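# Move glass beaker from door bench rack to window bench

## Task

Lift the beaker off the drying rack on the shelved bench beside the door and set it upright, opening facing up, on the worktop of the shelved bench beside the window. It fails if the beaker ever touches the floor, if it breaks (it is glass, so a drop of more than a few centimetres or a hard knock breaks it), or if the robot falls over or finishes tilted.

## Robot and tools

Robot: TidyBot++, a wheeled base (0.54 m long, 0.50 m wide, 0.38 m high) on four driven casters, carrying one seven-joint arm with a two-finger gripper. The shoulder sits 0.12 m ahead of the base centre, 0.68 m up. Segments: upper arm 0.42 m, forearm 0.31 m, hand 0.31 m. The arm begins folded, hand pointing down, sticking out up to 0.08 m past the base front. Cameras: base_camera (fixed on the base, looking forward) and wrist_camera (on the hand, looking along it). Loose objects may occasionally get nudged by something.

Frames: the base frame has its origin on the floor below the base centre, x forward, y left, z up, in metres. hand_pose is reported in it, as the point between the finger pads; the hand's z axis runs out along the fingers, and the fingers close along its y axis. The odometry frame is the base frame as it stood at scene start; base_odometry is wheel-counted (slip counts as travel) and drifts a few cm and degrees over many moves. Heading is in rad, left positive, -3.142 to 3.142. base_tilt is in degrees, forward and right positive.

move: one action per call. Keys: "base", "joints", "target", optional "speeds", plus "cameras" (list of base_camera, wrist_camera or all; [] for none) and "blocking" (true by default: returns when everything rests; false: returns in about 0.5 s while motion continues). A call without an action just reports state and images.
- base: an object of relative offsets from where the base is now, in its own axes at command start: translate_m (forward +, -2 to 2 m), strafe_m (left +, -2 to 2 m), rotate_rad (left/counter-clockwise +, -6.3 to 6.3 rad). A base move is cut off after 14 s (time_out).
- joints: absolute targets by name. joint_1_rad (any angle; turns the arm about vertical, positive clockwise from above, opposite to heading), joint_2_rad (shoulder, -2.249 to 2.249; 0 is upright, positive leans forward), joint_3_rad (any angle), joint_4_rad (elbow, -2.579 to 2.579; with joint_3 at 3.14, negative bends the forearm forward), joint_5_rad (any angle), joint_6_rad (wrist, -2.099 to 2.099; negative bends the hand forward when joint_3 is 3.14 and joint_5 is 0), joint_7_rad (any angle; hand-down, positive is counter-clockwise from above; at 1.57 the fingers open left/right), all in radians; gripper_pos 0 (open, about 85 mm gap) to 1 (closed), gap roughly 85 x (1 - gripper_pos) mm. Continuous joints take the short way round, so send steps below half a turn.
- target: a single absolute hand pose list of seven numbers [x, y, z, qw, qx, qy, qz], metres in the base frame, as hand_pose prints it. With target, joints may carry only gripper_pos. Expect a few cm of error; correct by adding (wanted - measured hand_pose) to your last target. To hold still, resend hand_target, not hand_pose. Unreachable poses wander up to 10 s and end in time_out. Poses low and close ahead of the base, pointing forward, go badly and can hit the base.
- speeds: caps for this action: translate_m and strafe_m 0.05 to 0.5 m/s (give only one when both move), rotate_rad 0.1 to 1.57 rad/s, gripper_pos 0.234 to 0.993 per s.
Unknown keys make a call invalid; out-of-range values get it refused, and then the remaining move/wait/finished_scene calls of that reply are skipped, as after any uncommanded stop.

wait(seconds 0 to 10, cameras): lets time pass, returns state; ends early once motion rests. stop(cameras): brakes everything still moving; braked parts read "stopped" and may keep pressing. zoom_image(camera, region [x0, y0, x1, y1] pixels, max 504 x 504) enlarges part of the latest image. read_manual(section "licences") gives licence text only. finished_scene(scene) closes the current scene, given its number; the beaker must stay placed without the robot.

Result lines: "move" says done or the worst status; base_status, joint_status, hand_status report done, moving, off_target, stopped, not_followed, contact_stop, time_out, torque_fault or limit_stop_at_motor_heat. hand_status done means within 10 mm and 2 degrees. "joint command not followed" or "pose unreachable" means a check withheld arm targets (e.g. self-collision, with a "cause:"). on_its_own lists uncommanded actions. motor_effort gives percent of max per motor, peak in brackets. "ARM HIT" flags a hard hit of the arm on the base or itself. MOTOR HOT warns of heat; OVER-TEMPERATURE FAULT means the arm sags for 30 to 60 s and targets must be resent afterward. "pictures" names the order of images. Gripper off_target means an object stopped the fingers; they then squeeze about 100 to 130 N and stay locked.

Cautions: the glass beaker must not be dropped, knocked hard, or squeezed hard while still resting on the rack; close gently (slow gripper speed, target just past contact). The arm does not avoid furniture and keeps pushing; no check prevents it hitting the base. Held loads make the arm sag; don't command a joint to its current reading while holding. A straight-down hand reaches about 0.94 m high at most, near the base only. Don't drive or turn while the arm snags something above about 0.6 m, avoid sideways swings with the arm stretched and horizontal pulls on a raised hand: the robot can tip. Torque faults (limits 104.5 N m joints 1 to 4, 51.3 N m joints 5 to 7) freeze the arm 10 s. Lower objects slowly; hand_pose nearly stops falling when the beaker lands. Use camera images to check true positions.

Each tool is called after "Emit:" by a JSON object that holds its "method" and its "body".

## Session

Emit:
{"method": "move", "body": {}}

Scene clock: 0.00 s.
base_odometry: x=+0.000 y=+0.000 heading=+0.000
base_tilt: forward=-0.4 right=+0.5
base_status: not commanded
joint_positions: joint_1_rad=+0.035 joint_2_rad=-0.392 joint_3_rad=+3.092 joint_4_rad=-2.534 joint_5_rad=+0.015 joint_6_rad=-0.903 joint_7_rad=+1.595 gripper_pos=+0.000
joint_status: not commanded
motor_effort: joint_1_rad=+0 joint_2_rad=-1 joint_3_rad=+1 joint_4_rad=+13 joint_5_rad=+0 joint_6_rad=+1 joint_7_rad=+0
hand_pose: x=+0.2525 y=-0.0026 z=+0.5908 quat_wxyz=(+0.016, +0.998, +0.022, +0.048) (m; base frame)
hand_target: x=+0.2522 y=-0.0027 z=+0.5906 quat_wxyz=(+0.016, +0.998, +0.022, +0.048) (m; base frame)
hand_status: not commanded
pictures: base_camera, wrist_camera
camera_calibration:
wrist_camera: T_world_to_cam=[[0.0398639, -0.996615, 0.0719007, -0.0595111], [-0.993821, -0.0470064, -0.100552, 0.362285], [0.103592, -0.067448, -0.99233, 0.69721], [0, 0, 0, 1]] pos_world=[0.290193, 0.0047455, 0.73257]

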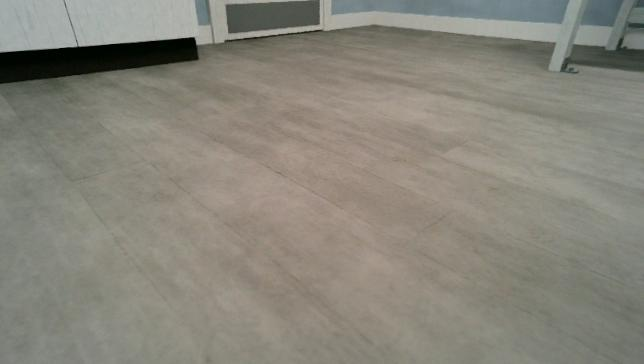

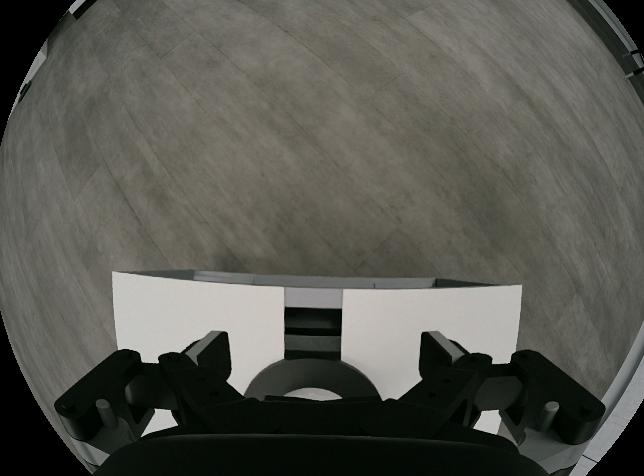

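Emit:
{"method": "move", "body": {"joints": {"joint_1_rad":0,"joint_2_rad":-0.33,"joint_3_rad":3.155,"joint_4_rad":-2.2,"joint_5_rad":0,"joint_6_rad":0.15,"joint_7_rad":1.57}, "cameras": ["wrist_camera"]}}

Emit:
{"method": "move", "body": {"base": {"rotate_rad":-1.2}, "cameras": ["wrist_camera"]}}

Scene clock: 2.23 s.
move: done
base_odometry: x=+0.000 y=+0.000 heading=+0.000
base_tilt: forward=-0.4 right=+0.5
base_status: not commanded
joint_positions: joint_1_rad=+0.023 joint_2_rad=-0.350 joint_3_rad=+3.133 joint_4_rad=-2.205 joint_5_rad=+0.015 joint_6_rad=+0.104 joint_7_rad=+1.595 gripper_pos=+0.000
joint_status: all done
motor_effort: joint_1_rad=+0(2) joint_2_rad=-8(9) joint_3_rad=+0(1) joint_4_rad=+19(20) joint_5_rad=-1(2) joint_6_rad=+9(9) joint_7_rad=+0(1)
hand_pose: x=+0.5827 y=-0.0045 z=+0.9327 quat_wxyz=(+0.018, +0.768, +0.010, +0.640) (m; base frame)
hand_target: x=+0.5910 y=-0.0058 z=+0.9410 quat_wxyz=(+0.002, +0.758, -0.007, +0.652) (m; base frame)
hand_status: not commanded
pictures: wrist_camera
camera_calibration:
wrist_camera: T_world_to_cam=[[-0.0441759, -0.997798, 0.0494682, -0.0292277], [-0.175939, -0.0409723, -0.983548, 1.07175], [0.983409, -0.0521525, -0.173742, -0.273915], [0, 0, 0, 1]] pos_world=[0.456642, 0.000463288, 1.00797]

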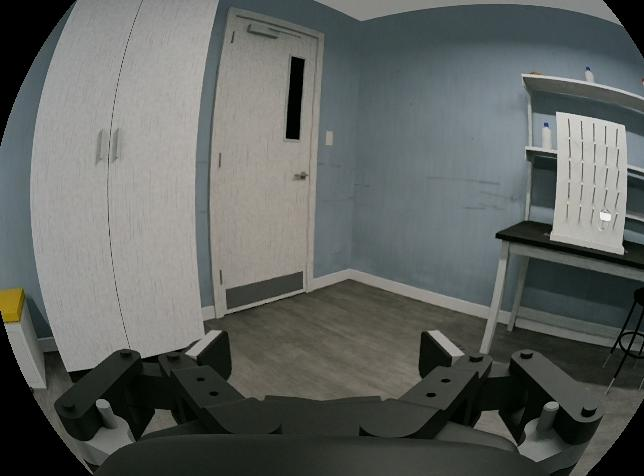

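Scene clock: 4.27 s.
move: done
base_odometry: x=+0.000 y=+0.000 heading=-1.198
base_tilt: forward=-0.4 right=+0.5
base_status: done
joint_positions: joint_1_rad=+0.016 joint_2_rad=-0.346 joint_3_rad=+3.145 joint_4_rad=-2.205 joint_5_rad=+0.015 joint_6_rad=+0.107 joint_7_rad=+1.595 gripper_pos=+0.000
joint_status: not commanded
motor_effort: joint_1_rad=+0(1) joint_2_rad=-8(9) joint_3_rad=+0(2) joint_4_rad=+19(20) joint_5_rad=+0(1) joint_6_rad=+9(9) joint_7_rad=+0(1)
hand_pose: x=+0.5838 y=-0.0070 z=+0.9322 quat_wxyz=(+0.017, +0.768, +0.008, +0.640) (m; base frame)
hand_target: x=+0.5910 y=-0.0058 z=+0.9410 quat_wxyz=(+0.002, +0.758, -0.007, +0.652) (m; base frame)
hand_status: not commanded
pictures: wrist_camera
camera_calibration:
wrist_camera: T_world_to_cam=[[-0.0473113, -0.997843, 0.0455121, -0.026104], [-0.175927, -0.0365269, -0.983725, 1.07159], [0.983266, -0.0545481, -0.173819, -0.275085], [0, 0, 0, 1]] pos_world=[0.457768, -0.00191132, 1.00752]

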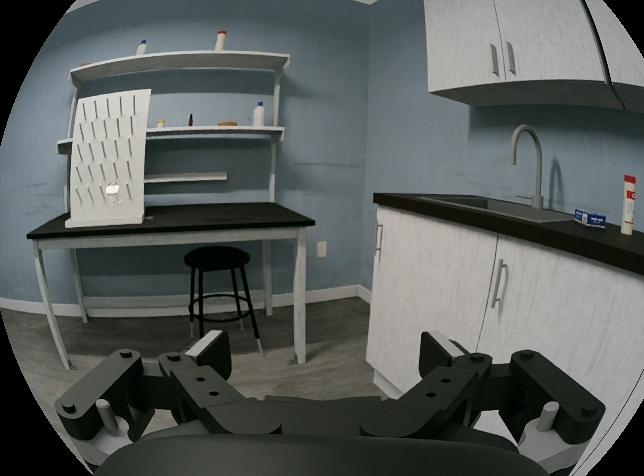

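Emit:
{"method": "zoom_image", "body": {"camera": "wrist_camera", "region": [20, 80, 200, 250]}}

Emit:
{"method": "move", "body": {"base": {"rotate_rad":-1.4}, "cameras": ["wrist_camera"]}}

Emit:
{"method": "move", "body": {"base": {"rotate_rad":-1.2}, "cameras": ["wrist_camera"]}}

Scaled by 2.800.

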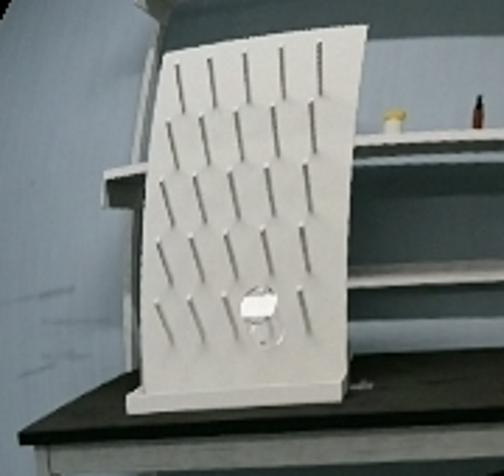

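Scene clock: 6.73 s.
move: done
base_odometry: x=+0.000 y=+0.000 heading=-2.597
base_tilt: forward=-0.4 right=+0.5
base_status: done
joint_positions: joint_1_rad=+0.013 joint_2_rad=-0.345 joint_3_rad=+3.149 joint_4_rad=-2.205 joint_5_rad=+0.015 joint_6_rad=+0.108 joint_7_rad=+1.595 gripper_pos=+0.000
joint_status: not commanded
motor_effort: joint_1_rad=+0(2) joint_2_rad=-8(10) joint_3_rad=+0(3) joint_4_rad=+19(20) joint_5_rad=+0(1) joint_6_rad=+9(9) joint_7_rad=+0(0)
hand_pose: x=+0.5841 y=-0.0080 z=+0.9319 quat_wxyz=(+0.017, +0.768, +0.007, +0.640) (m; base frame)
hand_target: x=+0.5910 y=-0.0058 z=+0.9410 quat_wxyz=(+0.002, +0.758, -0.007, +0.652) (m; base frame)
hand_status: not commanded
pictures: wrist_camera
camera_calibration:
wrist_camera: T_world_to_cam=[[-0.0485429, -0.997852, 0.0439974, -0.0249174], [-0.176427, -0.0347907, -0.983699, 1.07161], [0.983116, -0.055514, -0.17436, -0.274885], [0, 0, 0, 1]] pos_world=[0.458096, -0.00284167, 1.00731]

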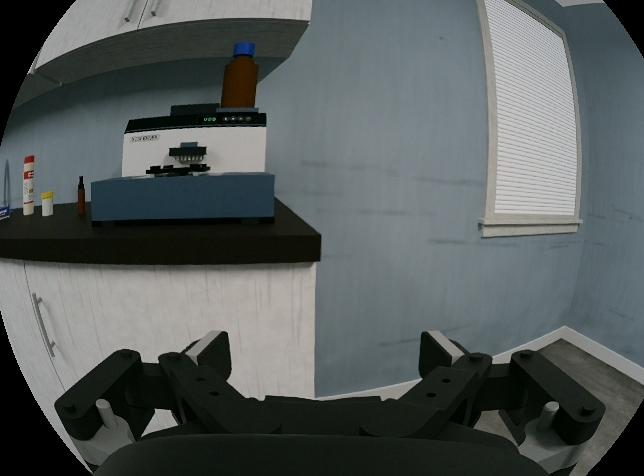

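Scene clock: 8.77 s.
move: done
base_odometry: x=+0.000 y=+0.000 heading=+2.488
base_tilt: forward=-0.4 right=+0.5
base_status: done
joint_positions: joint_1_rad=+0.011 joint_2_rad=-0.345 joint_3_rad=+3.152 joint_4_rad=-2.205 joint_5_rad=+0.015 joint_6_rad=+0.108 joint_7_rad=+1.595 gripper_pos=+0.000
joint_status: not commanded
motor_effort: joint_1_rad=+0(2) joint_2_rad=-8(10) joint_3_rad=+0(3) joint_4_rad=+20(20) joint_5_rad=+0(1) joint_6_rad=+8(9) joint_7_rad=+0(1)
hand_pose: x=+0.5841 y=-0.0085 z=+0.9320 quat_wxyz=(+0.017, +0.768, +0.007, +0.640) (m; base frame)
hand_target: x=+0.5910 y=-0.0058 z=+0.9410 quat_wxyz=(+0.002, +0.758, -0.007, +0.652) (m; base frame)
hand_status: not commanded
pictures: wrist_camera
camera_calibration:
wrist_camera: T_world_to_cam=[[-0.0491897, -0.997857, 0.0431396, -0.0242521], [-0.176318, -0.0338381, -0.983751, 1.07163], [0.983103, -0.0559967, -0.174276, -0.275027], [0, 0, 0, 1]] pos_world=[0.458135, -0.00333872, 1.00734]

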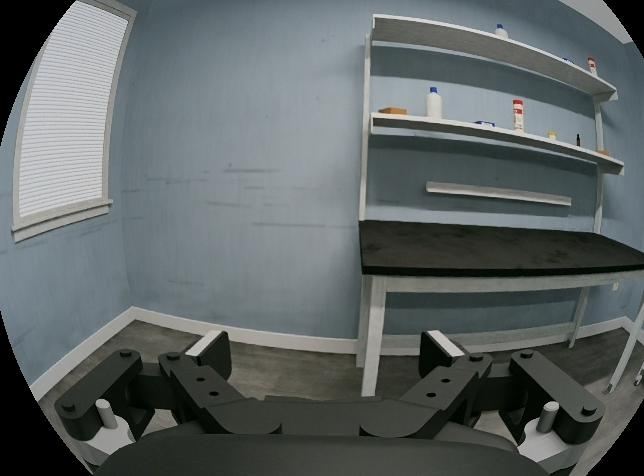

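Emit:
{"method": "move", "body": {"base": {"translate_m":-1.089,"strafe_m":0.019,"rotate_rad":3.063}, "joints": {"joint_2_rad":0.42,"joint_4_rad":-2.25,"joint_6_rad":1.49}}}

Scene clock: 14.67 s.
move: done
base_odometry: x=+0.853 y=-0.678 heading=-0.732
base_tilt: forward=-0.4 right=+0.5
base_status: done
joint_positions: joint_1_rad=+0.002 joint_2_rad=+0.396 joint_3_rad=+3.152 joint_4_rad=-2.234 joint_5_rad=+0.015 joint_6_rad=+1.448 joint_7_rad=+1.595 gripper_pos=+0.000
joint_status: all done
motor_effort: joint_1_rad=+0(3) joint_2_rad=-24(27) joint_3_rad=-1(2) joint_4_rad=+12(20) joint_5_rad=+0(2) joint_6_rad=+8(10) joint_7_rad=+0(1)
hand_pose: x=+0.7236 y=-0.0002 z=+0.9136 quat_wxyz=(+0.013, +0.557, +0.012, +0.830) (m; base frame)
hand_target: x=+0.7213 y=-0.0048 z=+0.9045 quat_wxyz=(+0.006, +0.556, -0.001, +0.831) (m; base frame)
hand_status: not commanded
pictures: base_camera, wrist_camera
camera_calibration:
wrist_camera: T_world_to_cam=[[-0.0442011, -0.998808, 0.0207028, 0.00848724], [0.382704, -0.0360711, -0.923167, 0.618569], [0.922813, -0.0328819, 0.383842, -0.881118], [0, 0, 0, 1]] pos_world=[0.576753, 0.00181672, 0.909077]

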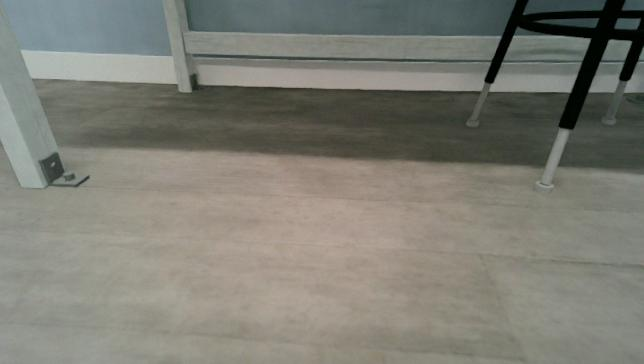

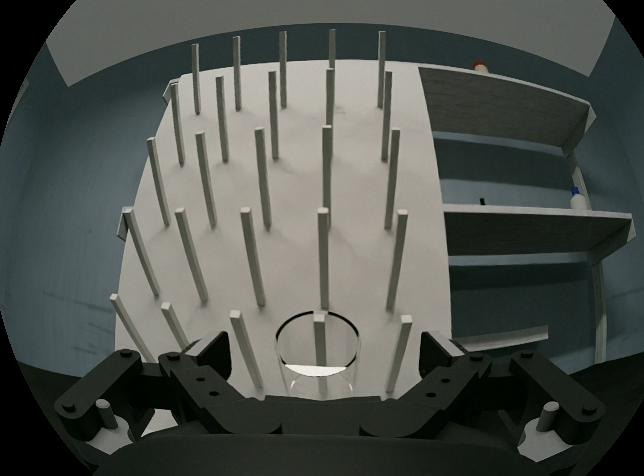

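Emit:
{"method": "zoom_image", "body": {"camera": "base_camera", "region": [0, 0, 500, 200]}}

Emit:
{"method": "zoom_image", "body": {"camera": "wrist_camera", "region": [80, 180, 480, 440]}}

Scaled by 1.008.

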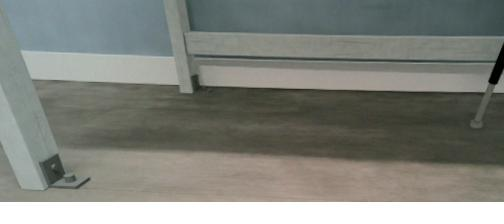

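Scaled by 1.260.

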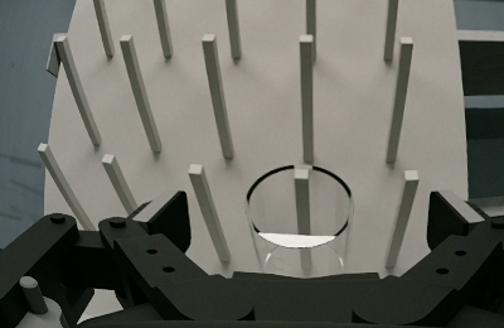

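Emit:
{"method": "move", "body": {"base": {"translate_m":0.10,"strafe_m":0.034,"rotate_rad":-0.04}, "cameras": ["wrist_camera"]}}

Emit:
{"method": "zoom_image", "body": {"camera": "wrist_camera", "region": [130, 180, 530, 440]}}

Scene clock: 17.80 s.
move: done
base_odometry: x=+0.950 y=-0.719 heading=-0.771
base_tilt: forward=-0.4 right=+0.5
base_status: done
joint_positions: joint_1_rad=+0.005 joint_2_rad=+0.400 joint_3_rad=+3.156 joint_4_rad=-2.236 joint_5_rad=+0.015 joint_6_rad=+1.450 joint_7_rad=+1.595 gripper_pos=+0.000
joint_status: not commanded
motor_effort: joint_1_rad=+1(4) joint_2_rad=-24(27) joint_3_rad=-1(3) joint_4_rad=+12(13) joint_5_rad=+0(2) joint_6_rad=+8(9) joint_7_rad=+0(0)
hand_pose: x=+0.7236 y=-0.0034 z=+0.9112 quat_wxyz=(+0.015, +0.559, +0.011, +0.829) (m; base frame)
hand_target: x=+0.7213 y=-0.0048 z=+0.9045 quat_wxyz=(+0.006, +0.556, -0.001, +0.831) (m; base frame)
hand_status: not commanded
pictures: wrist_camera
camera_calibration:
wrist_camera: T_world_to_cam=[[-0.0499321, -0.998505, 0.0222165, 0.00812209], [0.379586, -0.0395475, -0.924311, 0.619521], [0.923808, -0.0377197, 0.380993, -0.878495], [0, 0, 0, 1]] pos_world=[0.576805, -0.000526095, 0.90715]

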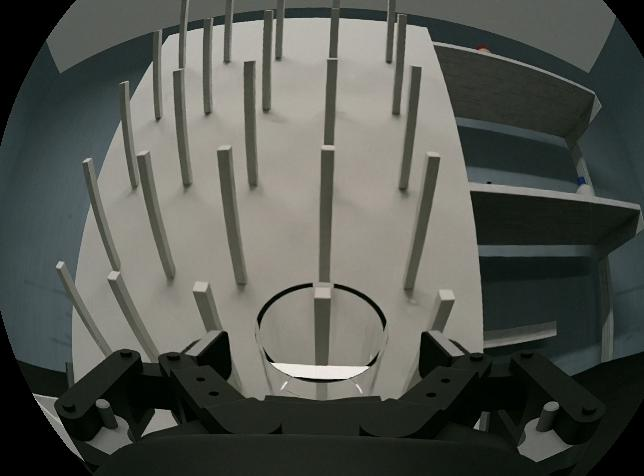

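Scaled by 1.260.

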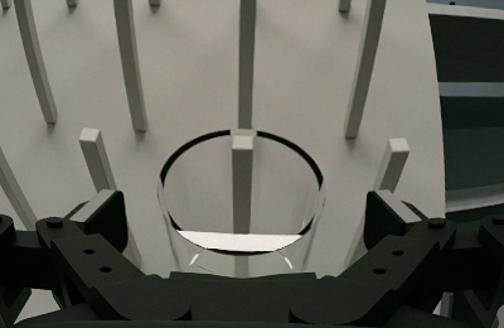

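Emit:
{"method": "move", "body": {"base": {"translate_m":0.062,"strafe_m":0.003}, "speeds": {"translate_m":0.1}, "cameras": ["wrist_camera"]}}

Emit:
{"method": "zoom_image", "body": {"camera": "wrist_camera", "region": [130, 180, 530, 440]}}

Scene clock: 19.60 s.
move: done
base_odometry: x=+0.997 y=-0.760 heading=-0.771
base_tilt: forward=-0.3 right=+0.5
base_status: done
joint_positions: joint_1_rad=+0.005 joint_2_rad=+0.401 joint_3_rad=+3.156 joint_4_rad=-2.239 joint_5_rad=+0.015 joint_6_rad=+1.451 joint_7_rad=+1.595 gripper_pos=+0.000
joint_status: not commanded
motor_effort: joint_1_rad=+0(1) joint_2_rad=-24(27) joint_3_rad=+0(1) joint_4_rad=+12(13) joint_5_rad=+0(1) joint_6_rad=+8(9) joint_7_rad=+1(1)
hand_pose: x=+0.7235 y=-0.0034 z=+0.9096 quat_wxyz=(+0.015, +0.560, +0.011, +0.828) (m; base frame)
hand_target: x=+0.7213 y=-0.0048 z=+0.9045 quat_wxyz=(+0.006, +0.556, -0.001, +0.831) (m; base frame)
hand_status: not commanded
pictures: wrist_camera
camera_calibration:
wrist_camera: T_world_to_cam=[[-0.0498689, -0.998506, 0.0223176, 0.00801843], [0.376924, -0.0395086, -0.925401, 0.620951], [0.924901, -0.0377367, 0.378332, -0.876126], [0, 0, 0, 1]] pos_world=[0.576678, -0.000522738, 0.905916]

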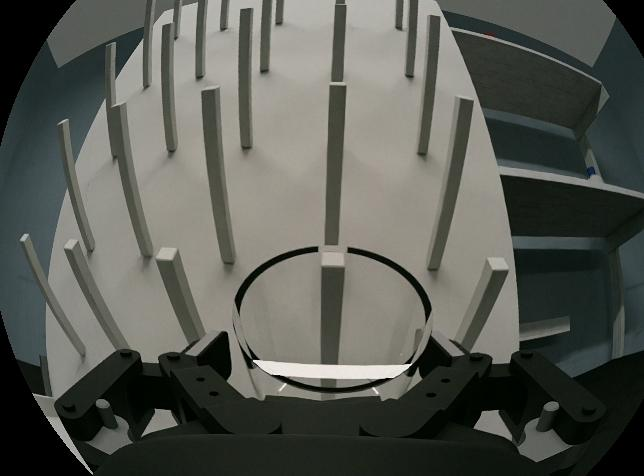

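Scaled by 1.260.

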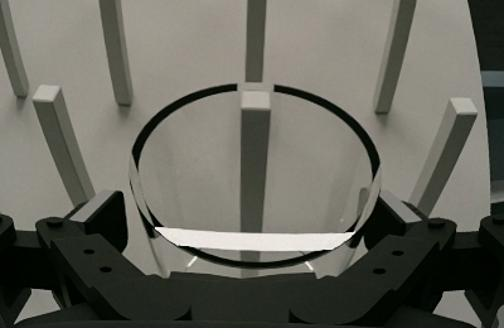

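Emit:
{"method": "move", "body": {"base": {"strafe_m":-0.003}, "joints": {"gripper_pos":0.15}, "speeds": {"gripper_pos":0.3}, "cameras": ["wrist_camera"]}}

Scene clock: 20.70 s.
move: done
base_odometry: x=+0.995 y=-0.762 heading=-0.771
base_tilt: forward=-0.4 right=+0.5
base_status: done
joint_positions: joint_1_rad=+0.004 joint_2_rad=+0.401 joint_3_rad=+3.156 joint_4_rad=-2.239 joint_5_rad=+0.015 joint_6_rad=+1.451 joint_7_rad=+1.595 gripper_pos=+0.152
joint_status: all done
motor_effort: joint_1_rad=+0(7) joint_2_rad=-24(25) joint_3_rad=+0(5) joint_4_rad=+12(12) joint_5_rad=+0(4) joint_6_rad=+8(9) joint_7_rad=+0(1)
hand_pose: x=+0.7235 y=-0.0031 z=+0.9096 quat_wxyz=(+0.015, +0.560, +0.011, +0.828) (m; base frame)
hand_target: x=+0.7213 y=-0.0048 z=+0.9045 quat_wxyz=(+0.006, +0.556, -0.001, +0.831) (m; base frame)
hand_status: not commanded
pictures: wrist_camera
camera_calibration:
wrist_camera: T_world_to_cam=[[-0.0493407, -0.998533, 0.0223176, 0.00795558], [0.376945, -0.0393092, -0.925401, 0.620949], [0.92492, -0.0372474, 0.378332, -0.876128], [0, 0, 0, 1]] pos_world=[0.576678, -0.000280633, 0.905916]

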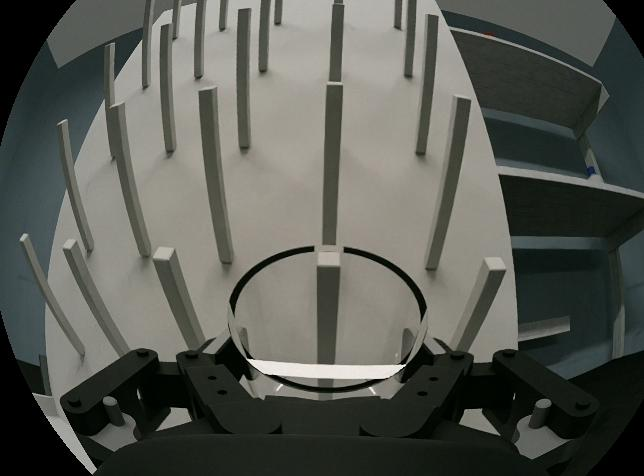

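Emit:
{"method": "move", "body": {"joints": {"gripper_pos":0.2}, "speeds": {"gripper_pos":0.234}, "cameras": []}}

Emit:
{"method": "move", "body": {"joints": {"gripper_pos":0.25}, "speeds": {"gripper_pos":0.234}, "cameras": ["wrist_camera"]}}

Scene clock: 21.43 s.
move: done
base_odometry: x=+0.995 y=-0.762 heading=-0.771
base_tilt: forward=-0.4 right=+0.5
base_status: not commanded
joint_positions: joint_1_rad=+0.004 joint_2_rad=+0.401 joint_3_rad=+3.156 joint_4_rad=-2.239 joint_5_rad=+0.015 joint_6_rad=+1.451 joint_7_rad=+1.595 gripper_pos=+0.197
joint_status: all done
motor_effort: joint_1_rad=+0(0) joint_2_rad=-25(25) joint_3_rad=-1(1) joint_4_rad=+12(13) joint_5_rad=+0(1) joint_6_rad=+9(9) joint_7_rad=+0(0)
hand_pose: x=+0.7235 y=-0.0031 z=+0.9095 quat_wxyz=(+0.015, +0.560, +0.011, +0.828) (m; base frame)
hand_target: x=+0.7213 y=-0.0048 z=+0.9045 quat_wxyz=(+0.006, +0.556, -0.001, +0.831) (m; base frame)
hand_status: not commanded
pictures: none
No camera images: "cameras" was empty.

Scene clock: 21.97 s.
move: off_target
base_odometry: x=+0.995 y=-0.762 heading=-0.771
base_tilt: forward=-0.4 right=+0.5
base_status: not commanded
joint_positions: joint_1_rad=+0.004 joint_2_rad=+0.401 joint_3_rad=+3.156 joint_4_rad=-2.239 joint_5_rad=+0.015 joint_6_rad=+1.452 joint_7_rad=+1.595 gripper_pos=+0.214
joint_status: gripper_pos off_target (ended at +0.214, target +0.250)
motor_effort: joint_1_rad=+0(0) joint_2_rad=-24(25) joint_3_rad=+0(1) joint_4_rad=+13(13) joint_5_rad=+0(1) joint_6_rad=+8(9) joint_7_rad=+0(1)
hand_pose: x=+0.7234 y=-0.0031 z=+0.9096 quat_wxyz=(+0.015, +0.560, +0.011, +0.829) (m; base frame)
hand_target: x=+0.7213 y=-0.0048 z=+0.9045 quat_wxyz=(+0.006, +0.556, -0.001, +0.831) (m; base frame)
hand_status: not commanded
pictures: wrist_camera
camera_calibration:
wrist_camera: T_world_to_cam=[[-0.0493419, -0.998533, 0.0222941, 0.00797232], [0.377324, -0.0393031, -0.925247, 0.620648], [0.924766, -0.0372414, 0.37871, -0.876242], [0, 0, 0, 1]] pos_world=[0.576526, -0.000278407, 0.905916]

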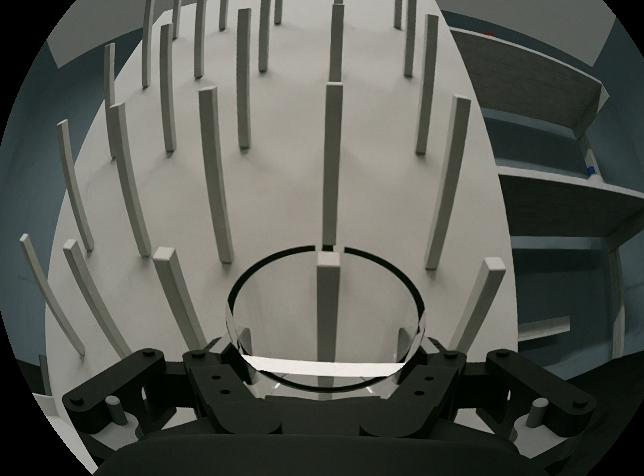

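Emit:
{"method": "move", "body": {"base": {"translate_m":-0.038}, "speeds": {"translate_m":0.1}, "joints": {"joint_2_rad":0.346,"joint_4_rad":-2.196,"joint_6_rad":1.297}, "cameras": []}}

Emit:
{"method": "move", "body": {"base": {"translate_m":-0.035}, "speeds": {"translate_m":0.1}, "joints": {"joint_2_rad":0.291,"joint_4_rad":-2.158,"joint_6_rad":1.205}, "cameras": ["wrist_camera"]}}

Emit:
{"method": "move", "body": {"base": {"translate_m":-0.04}, "speeds": {"translate_m":0.1}, "joints": {"joint_2_rad":0.236,"joint_4_rad":-2.12,"joint_6_rad":1.112}, "cameras": []}}

Emit:
{"method": "move", "body": {"base": {"translate_m":-0.05}, "speeds": {"translate_m":0.12}, "joints": {"joint_2_rad":0.166,"joint_4_rad":-2.047,"joint_6_rad":0.967}, "cameras": ["wrist_camera"]}}

Scene clock: 23.60 s.
move: done
base_odometry: x=+0.968 y=-0.736 heading=-0.770
base_tilt: forward=-0.4 right=+0.5
base_status: done
joint_positions: joint_1_rad=+0.004 joint_2_rad=+0.349 joint_3_rad=+3.156 joint_4_rad=-2.190 joint_5_rad=+0.015 joint_6_rad=+1.338 joint_7_rad=+1.595 gripper_pos=+0.214
joint_status: all done
motor_effort: joint_1_rad=+0(2) joint_2_rad=-25(29) joint_3_rad=+0(2) joint_4_rad=+14(14) joint_5_rad=+0(2) joint_6_rad=+9(9) joint_7_rad=+0(0)
hand_pose: x=+0.7313 y=-0.0036 z=+0.9306 quat_wxyz=(+0.016, +0.565, +0.011, +0.825) (m; base frame)
hand_target: x=+0.7341 y=-0.0053 z=+0.9177 quat_wxyz=(+0.006, +0.583, -0.002, +0.812) (m; base frame)
hand_status: not commanded
pictures: none
No camera images: "cameras" was empty.

Scene clock: 24.50 s.
move: done
base_odometry: x=+0.943 y=-0.712 heading=-0.770
base_tilt: forward=-0.4 right=+0.5
base_status: done
joint_positions: joint_1_rad=+0.005 joint_2_rad=+0.296 joint_3_rad=+3.156 joint_4_rad=-2.160 joint_5_rad=+0.015 joint_6_rad=+1.259 joint_7_rad=+1.595 gripper_pos=+0.214
joint_status: all done
motor_effort: joint_1_rad=+0(3) joint_2_rad=-24(28) joint_3_rad=+0(3) joint_4_rad=+14(15) joint_5_rad=+0(3) joint_6_rad=+9(10) joint_7_rad=+0(0)
hand_pose: x=+0.7309 y=-0.0050 z=+0.9544 quat_wxyz=(+0.017, +0.564, +0.010, +0.826) (m; base frame)
hand_target: x=+0.7354 y=-0.0056 z=+0.9428 quat_wxyz=(+0.006, +0.583, -0.002, +0.813) (m; base frame)
hand_status: not commanded
pictures: wrist_camera
camera_calibration:
wrist_camera: T_world_to_cam=[[-0.0531852, -0.998302, 0.0237708, 0.0068713], [0.368585, -0.041749, -0.928656, 0.668795], [0.928071, -0.0406292, 0.37018, -0.894504], [0, 0, 0, 1]] pos_world=[0.58402, -0.00156174, 0.952044]

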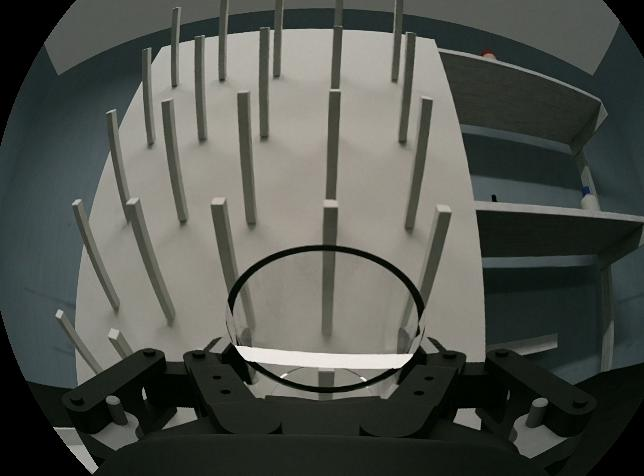

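Scene clock: 25.57 s.
move: done
base_odometry: x=+0.914 y=-0.684 heading=-0.770
base_tilt: forward=-0.4 right=+0.5
base_status: done
joint_positions: joint_1_rad=+0.005 joint_2_rad=+0.247 joint_3_rad=+3.156 joint_4_rad=-2.129 joint_5_rad=+0.015 joint_6_rad=+1.160 joint_7_rad=+1.595 gripper_pos=+0.214
joint_status: all done
motor_effort: joint_1_rad=+0(1) joint_2_rad=-24(27) joint_3_rad=+0(1) joint_4_rad=+16(17) joint_5_rad=+0(1) joint_6_rad=+9(10) joint_7_rad=+0(0)
hand_pose: x=+0.7316 y=-0.0054 z=+0.9712 quat_wxyz=(+0.018, +0.571, +0.010, +0.821) (m; base frame)
hand_target: x=+0.7347 y=-0.0058 z=+0.9686 quat_wxyz=(+0.006, +0.583, -0.003, +0.813) (m; base frame)
hand_status: not commanded
pictures: none
No camera images: "cameras" was empty.

Scene clock: 26.73 s.
move: done
base_odometry: x=+0.877 y=-0.649 heading=-0.770
base_tilt: forward=-0.4 right=+0.5
base_status: done
joint_positions: joint_1_rad=+0.005 joint_2_rad=+0.170 joint_3_rad=+3.156 joint_4_rad=-2.065 joint_5_rad=+0.015 joint_6_rad=+1.015 joint_7_rad=+1.595 gripper_pos=+0.214
joint_status: all done
motor_effort: joint_1_rad=+1(1) joint_2_rad=-23(27) joint_3_rad=+0(2) joint_4_rad=+17(18) joint_5_rad=+0(1) joint_6_rad=+9(11) joint_7_rad=+0(1)
hand_pose: x=+0.7301 y=-0.0061 z=+1.0095 quat_wxyz=(+0.018, +0.573, +0.010, +0.819) (m; base frame)
hand_target: x=+0.7354 y=-0.0061 z=+1.0078 quat_wxyz=(+0.006, +0.583, -0.003, +0.812) (m; base frame)
hand_status: not commanded
pictures: wrist_camera
camera_calibration:
wrist_camera: T_world_to_cam=[[-0.0556984, -0.998128, 0.0252554, 0.00478456], [0.347238, -0.0430801, -0.936787, 0.743955], [0.936121, -0.0434079, 0.348988, -0.898756], [0, 0, 0, 1]] pos_world=[0.583282, -0.00218783, 1.01046]

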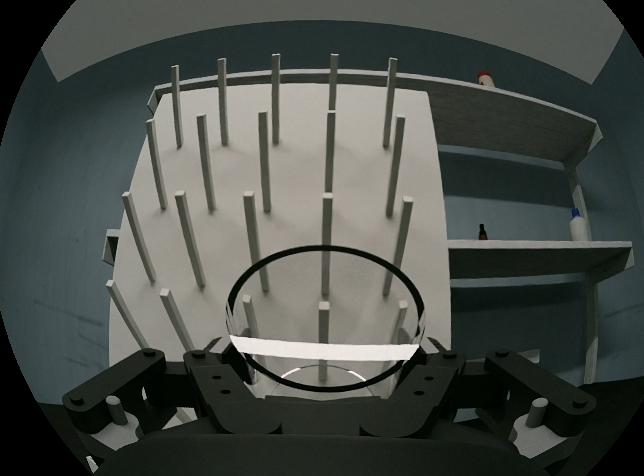

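Emit:
{"method": "move", "body": {"base": {"translate_m":-0.3}, "cameras": []}}

Emit:
{"method": "move", "body": {"base": {"translate_m":-1.184,"strafe_m":0.268,"rotate_rad":3.13}, "speeds": {"rotate_rad":1.1}, "joints": {"joint_2_rad":0.03,"joint_4_rad":-1.72,"joint_6_rad":-0.34}}}

Scene clock: 29.67 s.
move: done
base_odometry: x=+0.662 y=-0.440 heading=-0.770
base_tilt: forward=-0.4 right=+0.5
base_status: done
joint_positions: joint_1_rad=+0.005 joint_2_rad=+0.163 joint_3_rad=+3.156 joint_4_rad=-2.063 joint_5_rad=+0.015 joint_6_rad=+1.014 joint_7_rad=+1.595 gripper_pos=+0.214
joint_status: not commanded
motor_effort: joint_1_rad=+0(1) joint_2_rad=-23(26) joint_3_rad=+0(1) joint_4_rad=+17(19) joint_5_rad=+1(1) joint_6_rad=+9(10) joint_7_rad=+0(1)
hand_pose: x=+0.7281 y=-0.0061 z=+1.0149 quat_wxyz=(+0.018, +0.569, +0.010, +0.822) (m; base frame)
hand_target: x=+0.7354 y=-0.0061 z=+1.0078 quat_wxyz=(+0.006, +0.583, -0.003, +0.812) (m; base frame)
hand_status: not commanded
pictures: none
No camera images: "cameras" was empty.

Scene clock: 34.27 s.
move: done
base_odometry: x=-0.002 y=+0.576 heading=+2.359
base_tilt: forward=-0.4 right=+0.5
base_status: done
joint_positions: joint_1_rad=-0.004 joint_2_rad=+0.054 joint_3_rad=+3.151 joint_4_rad=-1.739 joint_5_rad=+0.015 joint_6_rad=-0.287 joint_7_rad=+1.595 gripper_pos=+0.214
joint_status: all done
motor_effort: joint_1_rad=+0(3) joint_2_rad=-22(27) joint_3_rad=+0(3) joint_4_rad=+20(20) joint_5_rad=+0(2) joint_6_rad=+9(11) joint_7_rad=+0(0)
hand_pose: x=+0.7203 y=-0.0033 z=+0.8812 quat_wxyz=(+0.013, +0.862, +0.013, +0.506) (m; base frame)
hand_target: x=+0.7113 y=-0.0065 z=+0.8919 quat_wxyz=(+0.003, +0.865, -0.006, +0.502) (m; base frame)
hand_status: not commanded
pictures: base_camera, wrist_camera
camera_calibration:
wrist_camera: T_world_to_cam=[[-0.023341, -0.998144, 0.0562549, -0.0403405], [-0.482927, -0.0380123, -0.874835, 1.17074], [0.875349, -0.0475865, -0.481143, -0.0693616], [0, 0, 0, 1]] pos_world=[0.625157, 0.000936259, 0.993102]

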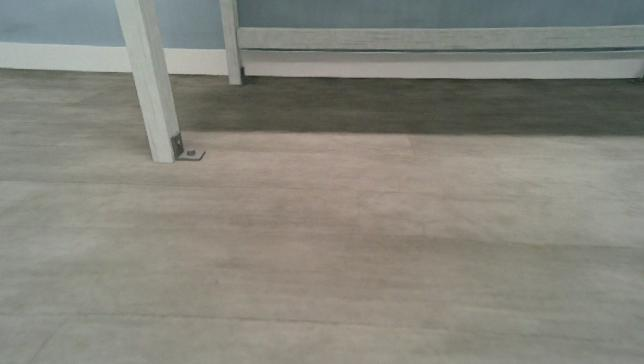

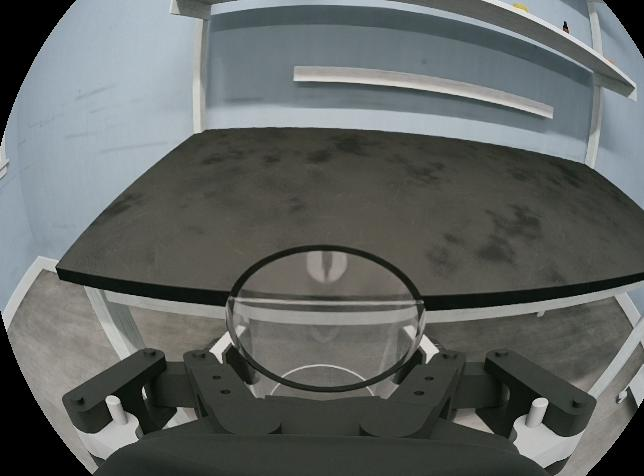

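Emit:
{"method": "move", "body": {"base": {"translate_m":0.24,"rotate_rad":0.013}, "speeds": {"translate_m":0.25}, "joints": {"joint_2_rad":0.05,"joint_4_rad":-1.76,"joint_6_rad":-0.36}, "cameras": ["wrist_camera"]}}

Scene clock: 36.87 s.
move: done
base_odometry: x=-0.173 y=+0.745 heading=+2.373
base_tilt: forward=-0.4 right=+0.5
base_status: done
joint_positions: joint_1_rad=-0.003 joint_2_rad=+0.050 joint_3_rad=+3.152 joint_4_rad=-1.757 joint_5_rad=+0.015 joint_6_rad=-0.311 joint_7_rad=+1.595 gripper_pos=+0.214
joint_status: all done
motor_effort: joint_1_rad=+0(4) joint_2_rad=-21(25) joint_3_rad=+0(4) joint_4_rad=+20(22) joint_5_rad=+0(1) joint_6_rad=+8(10) joint_7_rad=+1(1)
hand_pose: x=+0.7116 y=-0.0040 z=+0.8664 quat_wxyz=(+0.013, +0.872, +0.013, +0.490) (m; base frame)
hand_target: x=+0.7026 y=-0.0064 z=+0.8520 quat_wxyz=(+0.003, +0.884, -0.006, +0.467) (m; base frame)
hand_status: not commanded
pictures: wrist_camera
camera_calibration:
wrist_camera: T_world_to_cam=[[-0.0226302, -0.99812, 0.0569646, -0.0415561], [-0.516446, -0.0371166, -0.855515, 1.16062], [0.856021, -0.0487796, -0.514635, -0.0261636], [0, 0, 0, 1]] pos_world=[0.620852, 0.000323951, 0.981828]

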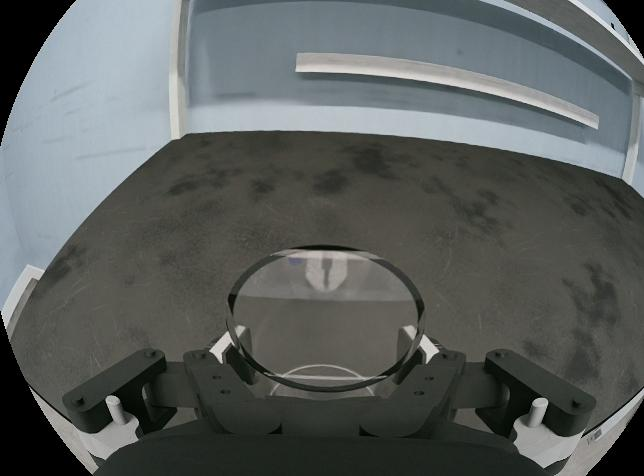

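Emit:
{"method": "move", "body": {"joints": {"joint_2_rad":0.07,"joint_4_rad":-1.83,"joint_6_rad":-0.26}, "cameras": []}}

Emit:
{"method": "move", "body": {"joints": {"joint_2_rad":0.08,"joint_4_rad":-1.87,"joint_6_rad":-0.21}, "cameras": ["wrist_camera"]}}

Scene clock: 37.90 s.
move: done
base_odometry: x=-0.173 y=+0.745 heading=+2.373
base_tilt: forward=-0.4 right=+0.5
base_status: not commanded
joint_positions: joint_1_rad=-0.003 joint_2_rad=+0.053 joint_3_rad=+3.152 joint_4_rad=-1.822 joint_5_rad=+0.015 joint_6_rad=-0.283 joint_7_rad=+1.595 gripper_pos=+0.214
joint_status: all done
motor_effort: joint_1_rad=+1(1) joint_2_rad=-21(23) joint_3_rad=+0(1) joint_4_rad=+19(21) joint_5_rad=+0(1) joint_6_rad=+8(9) joint_7_rad=+0(1)
hand_pose: x=+0.7005 y=-0.0038 z=+0.8351 quat_wxyz=(+0.013, +0.882, +0.013, +0.472) (m; base frame)
hand_target: x=+0.7048 y=-0.0063 z=+0.8269 quat_wxyz=(+0.003, +0.882, -0.006, +0.471) (m; base frame)
hand_status: not commanded
pictures: none
No camera images: "cameras" was empty.

Scene clock: 38.60 s.
move: done
base_odometry: x=-0.173 y=+0.745 heading=+2.373
base_tilt: forward=-0.4 right=+0.5
base_status: not commanded
joint_positions: joint_1_rad=-0.003 joint_2_rad=+0.057 joint_3_rad=+3.152 joint_4_rad=-1.860 joint_5_rad=+0.015 joint_6_rad=-0.248 joint_7_rad=+1.595 gripper_pos=+0.214
joint_status: all done
motor_effort: joint_1_rad=+0(1) joint_2_rad=-21(22) joint_3_rad=+0(1) joint_4_rad=+19(21) joint_5_rad=+1(1) joint_6_rad=+8(9) joint_7_rad=+0(0)
hand_pose: x=+0.6967 y=-0.0036 z=+0.8208 quat_wxyz=(+0.012, +0.883, +0.013, +0.469) (m; base frame)
hand_target: x=+0.7036 y=-0.0063 z=+0.8119 quat_wxyz=(+0.003, +0.882, -0.006, +0.471) (m; base frame)
hand_status: not commanded
pictures: wrist_camera
camera_calibration:
wrist_camera: T_world_to_cam=[[-0.0190604, -0.998167, 0.0574387, -0.0418089], [-0.556344, -0.0371451, -0.830122, 1.12091], [0.830734, -0.0477781, -0.554616, 0.0135977], [0, 0, 0, 1]] pos_world=[0.611516, 0.000553591, 0.940432]

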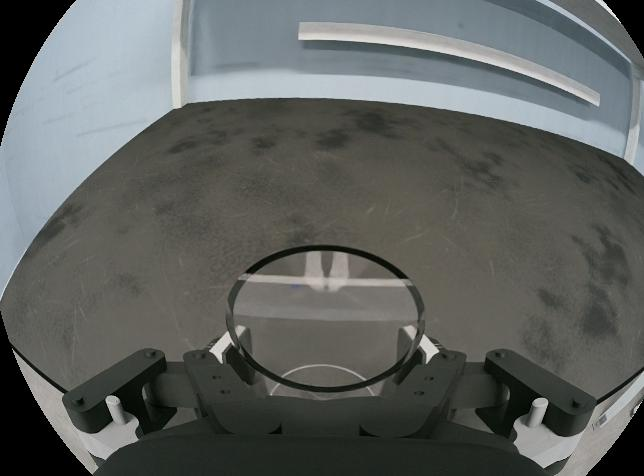

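Emit:
{"method": "move", "body": {"joints": {"joint_2_rad":0.086,"joint_4_rad":-1.892,"joint_6_rad":-0.182}, "cameras": []}}

Emit:
{"method": "move", "body": {"joints": {"joint_2_rad":0.092,"joint_4_rad":-1.912,"joint_6_rad":-0.156}, "cameras": ["wrist_camera"]}}

Scene clock: 39.53 s.
move: done
base_odometry: x=-0.173 y=+0.745 heading=+2.373
base_tilt: forward=-0.4 right=+0.5
base_status: not commanded
joint_positions: joint_1_rad=-0.003 joint_2_rad=+0.057 joint_3_rad=+3.152 joint_4_rad=-1.875 joint_5_rad=+0.015 joint_6_rad=-0.218 joint_7_rad=+1.595 gripper_pos=+0.214
joint_status: all done
motor_effort: joint_1_rad=+0(1) joint_2_rad=-20(21) joint_3_rad=+0(1) joint_4_rad=+19(19) joint_5_rad=+0(1) joint_6_rad=+8(8) joint_7_rad=+1(1)
hand_pose: x=+0.6977 y=-0.0035 z=+0.8202 quat_wxyz=(+0.012, +0.880, +0.013, +0.475) (m; base frame)
hand_target: x=+0.7027 y=-0.0063 z=+0.8035 quat_wxyz=(+0.003, +0.882, -0.006, +0.471) (m; base frame)
hand_status: not commanded
pictures: none
No camera images: "cameras" was empty.

Scene clock: 40.10 s.
move: done
base_odometry: x=-0.173 y=+0.745 heading=+2.373
base_tilt: forward=-0.4 right=+0.5
base_status: not commanded
joint_positions: joint_1_rad=-0.003 joint_2_rad=+0.057 joint_3_rad=+3.152 joint_4_rad=-1.888 joint_5_rad=+0.015 joint_6_rad=-0.189 joint_7_rad=+1.595 gripper_pos=+0.214
joint_status: all done
motor_effort: joint_1_rad=+0(1) joint_2_rad=-19(21) joint_3_rad=+1(1) joint_4_rad=+17(19) joint_5_rad=+0(1) joint_6_rad=+7(7) joint_7_rad=+0(1)
hand_pose: x=+0.6989 y=-0.0034 z=+0.8205 quat_wxyz=(+0.012, +0.876, +0.013, +0.482) (m; base frame)
hand_target: x=+0.7019 y=-0.0063 z=+0.7958 quat_wxyz=(+0.004, +0.882, -0.006, +0.471) (m; base frame)
hand_status: not commanded
pictures: wrist_camera
camera_calibration:
wrist_camera: T_world_to_cam=[[-0.0199967, -0.998189, 0.0567318, -0.0402624], [-0.530158, -0.0375223, -0.847068, 1.11755], [0.847663, -0.0470154, -0.528448, -0.021723], [0, 0, 0, 1]] pos_world=[0.610085, 0.000722088, 0.937443]

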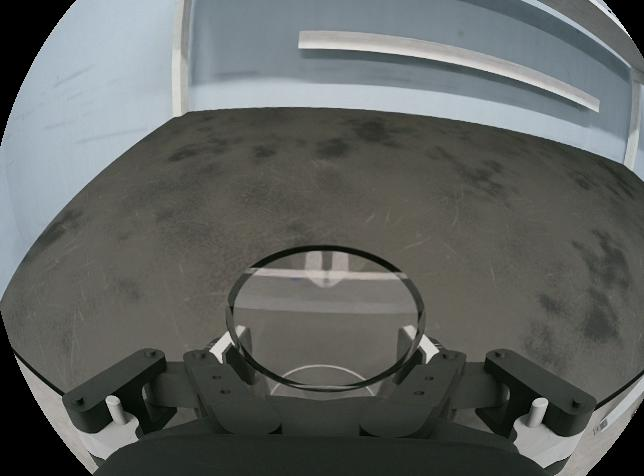

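Emit:
{"method": "move", "body": {"joints": {"joint_2_rad":0.072,"joint_4_rad":-1.882,"joint_6_rad":-0.2}, "cameras": []}}

Emit:
{"method": "move", "body": {"joints": {"gripper_pos":0.14}, "speeds": {"gripper_pos":0.234}, "cameras": ["wrist_camera"]}}

Scene clock: 41.03 s.
move: done
base_odometry: x=-0.172 y=+0.745 heading=+2.373
base_tilt: forward=-0.4 right=+0.5
base_status: not commanded
joint_positions: joint_1_rad=-0.003 joint_2_rad=+0.057 joint_3_rad=+3.152 joint_4_rad=-1.885 joint_5_rad=+0.015 joint_6_rad=-0.194 joint_7_rad=+1.595 gripper_pos=+0.214
joint_status: all done
motor_effort: joint_1_rad=+0(1) joint_2_rad=-20(21) joint_3_rad=+0(0) joint_4_rad=+18(19) joint_5_rad=+1(1) joint_6_rad=+7(8) joint_7_rad=+0(0)
hand_pose: x=+0.6988 y=-0.0034 z=+0.8207 quat_wxyz=(+0.012, +0.876, +0.013, +0.481) (m; base frame)
hand_target: x=+0.7008 y=-0.0063 z=+0.8125 quat_wxyz=(+0.003, +0.881, -0.006, +0.474) (m; base frame)
hand_status: not commanded
pictures: none
No camera images: "cameras" was empty.

Scene clock: 41.83 s.
move: done
base_odometry: x=-0.172 y=+0.745 heading=+2.373
base_tilt: forward=-0.4 right=+0.5
base_status: not commanded
joint_positions: joint_1_rad=-0.003 joint_2_rad=+0.057 joint_3_rad=+3.152 joint_4_rad=-1.885 joint_5_rad=+0.015 joint_6_rad=-0.194 joint_7_rad=+1.595 gripper_pos=+0.140
joint_status: all done
motor_effort: joint_1_rad=+1(1) joint_2_rad=-20(21) joint_3_rad=+0(0) joint_4_rad=+18(20) joint_5_rad=+0(1) joint_6_rad=+7(8) joint_7_rad=+0(1)
hand_pose: x=+0.6988 y=-0.0034 z=+0.8207 quat_wxyz=(+0.012, +0.876, +0.013, +0.481) (m; base frame)
hand_target: x=+0.7008 y=-0.0063 z=+0.8125 quat_wxyz=(+0.003, +0.881, -0.006, +0.474) (m; base frame)
hand_status: not commanded
pictures: wrist_camera
camera_calibration:
wrist_camera: T_world_to_cam=[[-0.0199258, -0.998187, 0.0567968, -0.0404017], [-0.532389, -0.0374909, -0.845669, 1.11805], [0.846265, -0.0470887, -0.530677, -0.0187413], [0, 0, 0, 1]] pos_world=[0.610295, 0.000705952, 0.937853]

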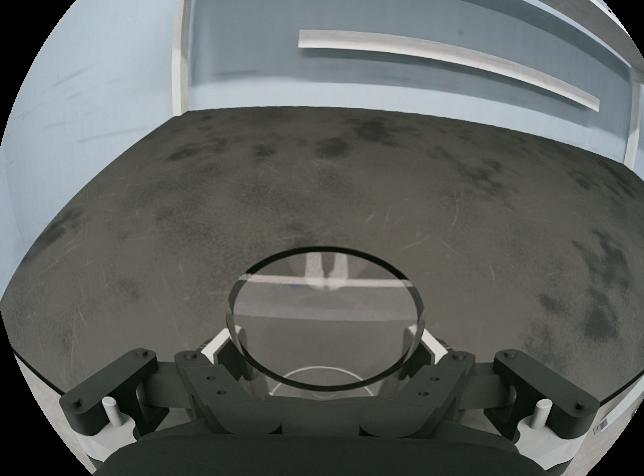

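Emit:
{"method": "move", "body": {"joints": {"gripper_pos":0.0}, "cameras": []}}

Emit:
{"method": "move", "body": {"base": {"translate_m":-0.2}, "speeds": {"translate_m":0.25}, "cameras": ["wrist_camera"]}}

Emit:
{"method": "move", "body": {"joints": {"joint_1_rad":0.0,"joint_2_rad":0.36,"joint_4_rad":-2.31,"joint_6_rad":1.12,"joint_7_rad":1.55}, "cameras": ["wrist_camera"]}}

Scene clock: 42.83 s.
move: done
base_odometry: x=-0.172 y=+0.745 heading=+2.373
base_tilt: forward=-0.4 right=+0.5
base_status: not commanded
joint_positions: joint_1_rad=-0.003 joint_2_rad=+0.057 joint_3_rad=+3.152 joint_4_rad=-1.885 joint_5_rad=+0.015 joint_6_rad=-0.194 joint_7_rad=+1.595 gripper_pos=+0.000
joint_status: all done
motor_effort: joint_1_rad=+0(1) joint_2_rad=-20(20) joint_3_rad=+0(1) joint_4_rad=+18(19) joint_5_rad=-1(1) joint_6_rad=+8(8) joint_7_rad=+0(1)
hand_pose: x=+0.6988 y=-0.0034 z=+0.8207 quat_wxyz=(+0.012, +0.876, +0.013, +0.481) (m; base frame)
hand_target: x=+0.7008 y=-0.0063 z=+0.8125 quat_wxyz=(+0.003, +0.881, -0.006, +0.474) (m; base frame)
hand_status: not commanded
pictures: none
No camera images: "cameras" was empty.

Scene clock: 44.37 s.
move: done
base_odometry: x=-0.028 y=+0.607 heading=+2.373
base_tilt: forward=-0.4 right=+0.5
base_status: done
joint_positions: joint_1_rad=-0.003 joint_2_rad=+0.060 joint_3_rad=+3.152 joint_4_rad=-1.885 joint_5_rad=+0.015 joint_6_rad=-0.194 joint_7_rad=+1.595 gripper_pos=+0.000
joint_status: not commanded
motor_effort: joint_1_rad=+0(2) joint_2_rad=-20(24) joint_3_rad=+0(2) joint_4_rad=+18(19) joint_5_rad=+0(1) joint_6_rad=+7(8) joint_7_rad=+0(1)
hand_pose: x=+0.6993 y=-0.0034 z=+0.8190 quat_wxyz=(+0.012, +0.877, +0.013, +0.480) (m; base frame)
hand_target: x=+0.7008 y=-0.0063 z=+0.8125 quat_wxyz=(+0.003, +0.881, -0.006, +0.474) (m; base frame)
hand_status: not commanded
pictures: wrist_camera
camera_calibration:
wrist_camera: T_world_to_cam=[[-0.0197653, -0.998186, 0.0568652, -0.0404655], [-0.534773, -0.0375016, -0.844163, 1.11737], [0.844765, -0.0470951, -0.533062, -0.017045], [0, 0, 0, 1]] pos_world=[0.611139, 0.000708382, 0.936459]

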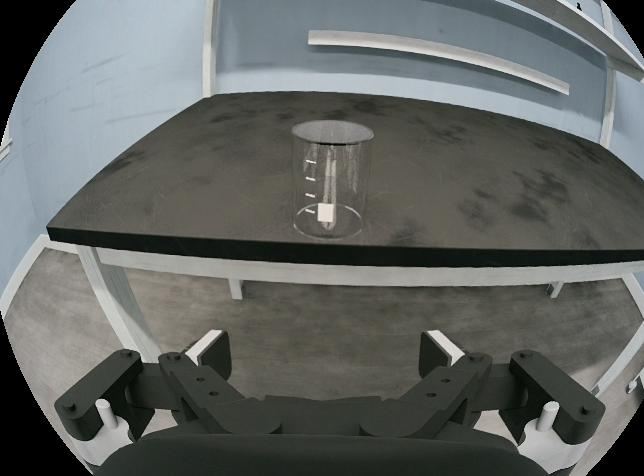

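Scene clock: 46.53 s.
move: done
base_odometry: x=-0.028 y=+0.607 heading=+2.373
base_tilt: forward=-0.4 right=+0.5
base_status: not commanded
joint_positions: joint_1_rad=-0.003 joint_2_rad=+0.328 joint_3_rad=+3.152 joint_4_rad=-2.293 joint_5_rad=+0.015 joint_6_rad=+1.074 joint_7_rad=+1.591 gripper_pos=+0.000
joint_status: all done
motor_effort: joint_1_rad=+0(1) joint_2_rad=-23(24) joint_3_rad=+0(1) joint_4_rad=+13(19) joint_5_rad=+0(1) joint_6_rad=+9(10) joint_7_rad=+0(1)
hand_pose: x=+0.7223 y=+0.0021 z=+0.8146 quat_wxyz=(+0.009, +0.699, +0.013, +0.715) (m; base frame)
hand_target: x=+0.7214 y=-0.0056 z=+0.8020 quat_wxyz=(-0.001, +0.700, -0.010, +0.714) (m; base frame)
hand_status: not commanded
pictures: wrist_camera
camera_calibration:
wrist_camera: T_world_to_cam=[[-0.0323273, -0.998963, 0.0320734, -0.00504627], [0.0280488, -0.0329842, -0.999062, 0.845699], [0.999084, -0.0313973, 0.029086, -0.607934], [0, 0, 0, 1]] pos_world=[0.583493, 0.00376618, 0.86275]

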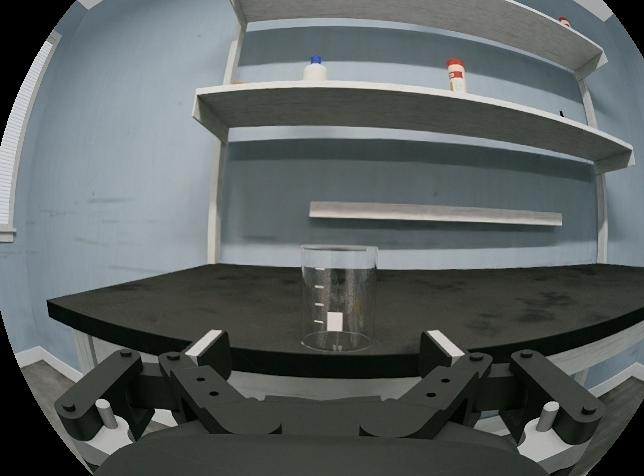

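Emit:
{"method": "zoom_image", "body": {"camera": "wrist_camera", "region": [230, 230, 450, 400]}}

Scaled by 2.291.

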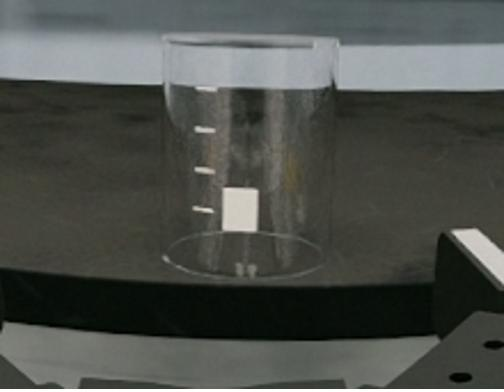

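Emit:
{"method": "move", "body": {"base": {"translate_m":0.10,"strafe_m":-0.012}, "speeds": {"translate_m":0.2}, "cameras": ["wrist_camera"]}}

Emit:
{"method": "zoom_image", "body": {"camera": "wrist_camera", "region": [200, 230, 480, 430]}}

Scene clock: 48.53 s.
move: done
base_odometry: x=-0.092 y=+0.685 heading=+2.373
base_tilt: forward=-0.4 right=+0.5
base_status: done
joint_positions: joint_1_rad=-0.003 joint_2_rad=+0.336 joint_3_rad=+3.152 joint_4_rad=-2.298 joint_5_rad=+0.015 joint_6_rad=+1.079 joint_7_rad=+1.591 gripper_pos=+0.000
joint_status: not commanded
motor_effort: joint_1_rad=+1(1) joint_2_rad=-23(25) joint_3_rad=+0(1) joint_4_rad=+12(14) joint_5_rad=+1(1) joint_6_rad=+9(9) joint_7_rad=+0(1)
hand_pose: x=+0.7217 y=+0.0021 z=+0.8091 quat_wxyz=(+0.009, +0.701, +0.013, +0.713) (m; base frame)
hand_target: x=+0.7214 y=-0.0056 z=+0.8020 quat_wxyz=(-0.001, +0.700, -0.010, +0.714) (m; base frame)
hand_status: not commanded
pictures: wrist_camera
camera_calibration:
wrist_camera: T_world_to_cam=[[-0.0320385, -0.998971, 0.032094, -0.00509216], [0.0203646, -0.0327563, -0.999256, 0.845975], [0.999279, -0.031361, 0.0213931, -0.601171], [0, 0, 0, 1]] pos_world=[0.583346, 0.00377073, 0.85837]

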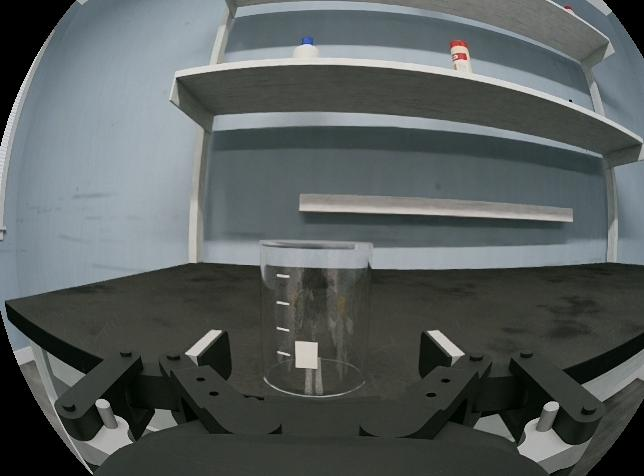

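Scaled by 1.800.

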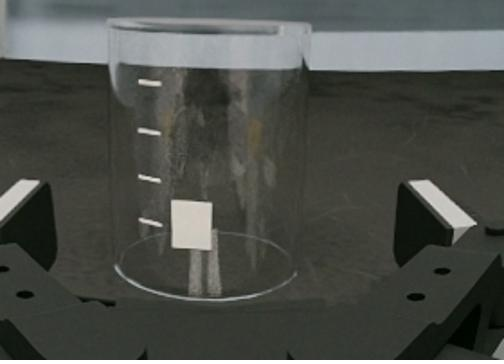

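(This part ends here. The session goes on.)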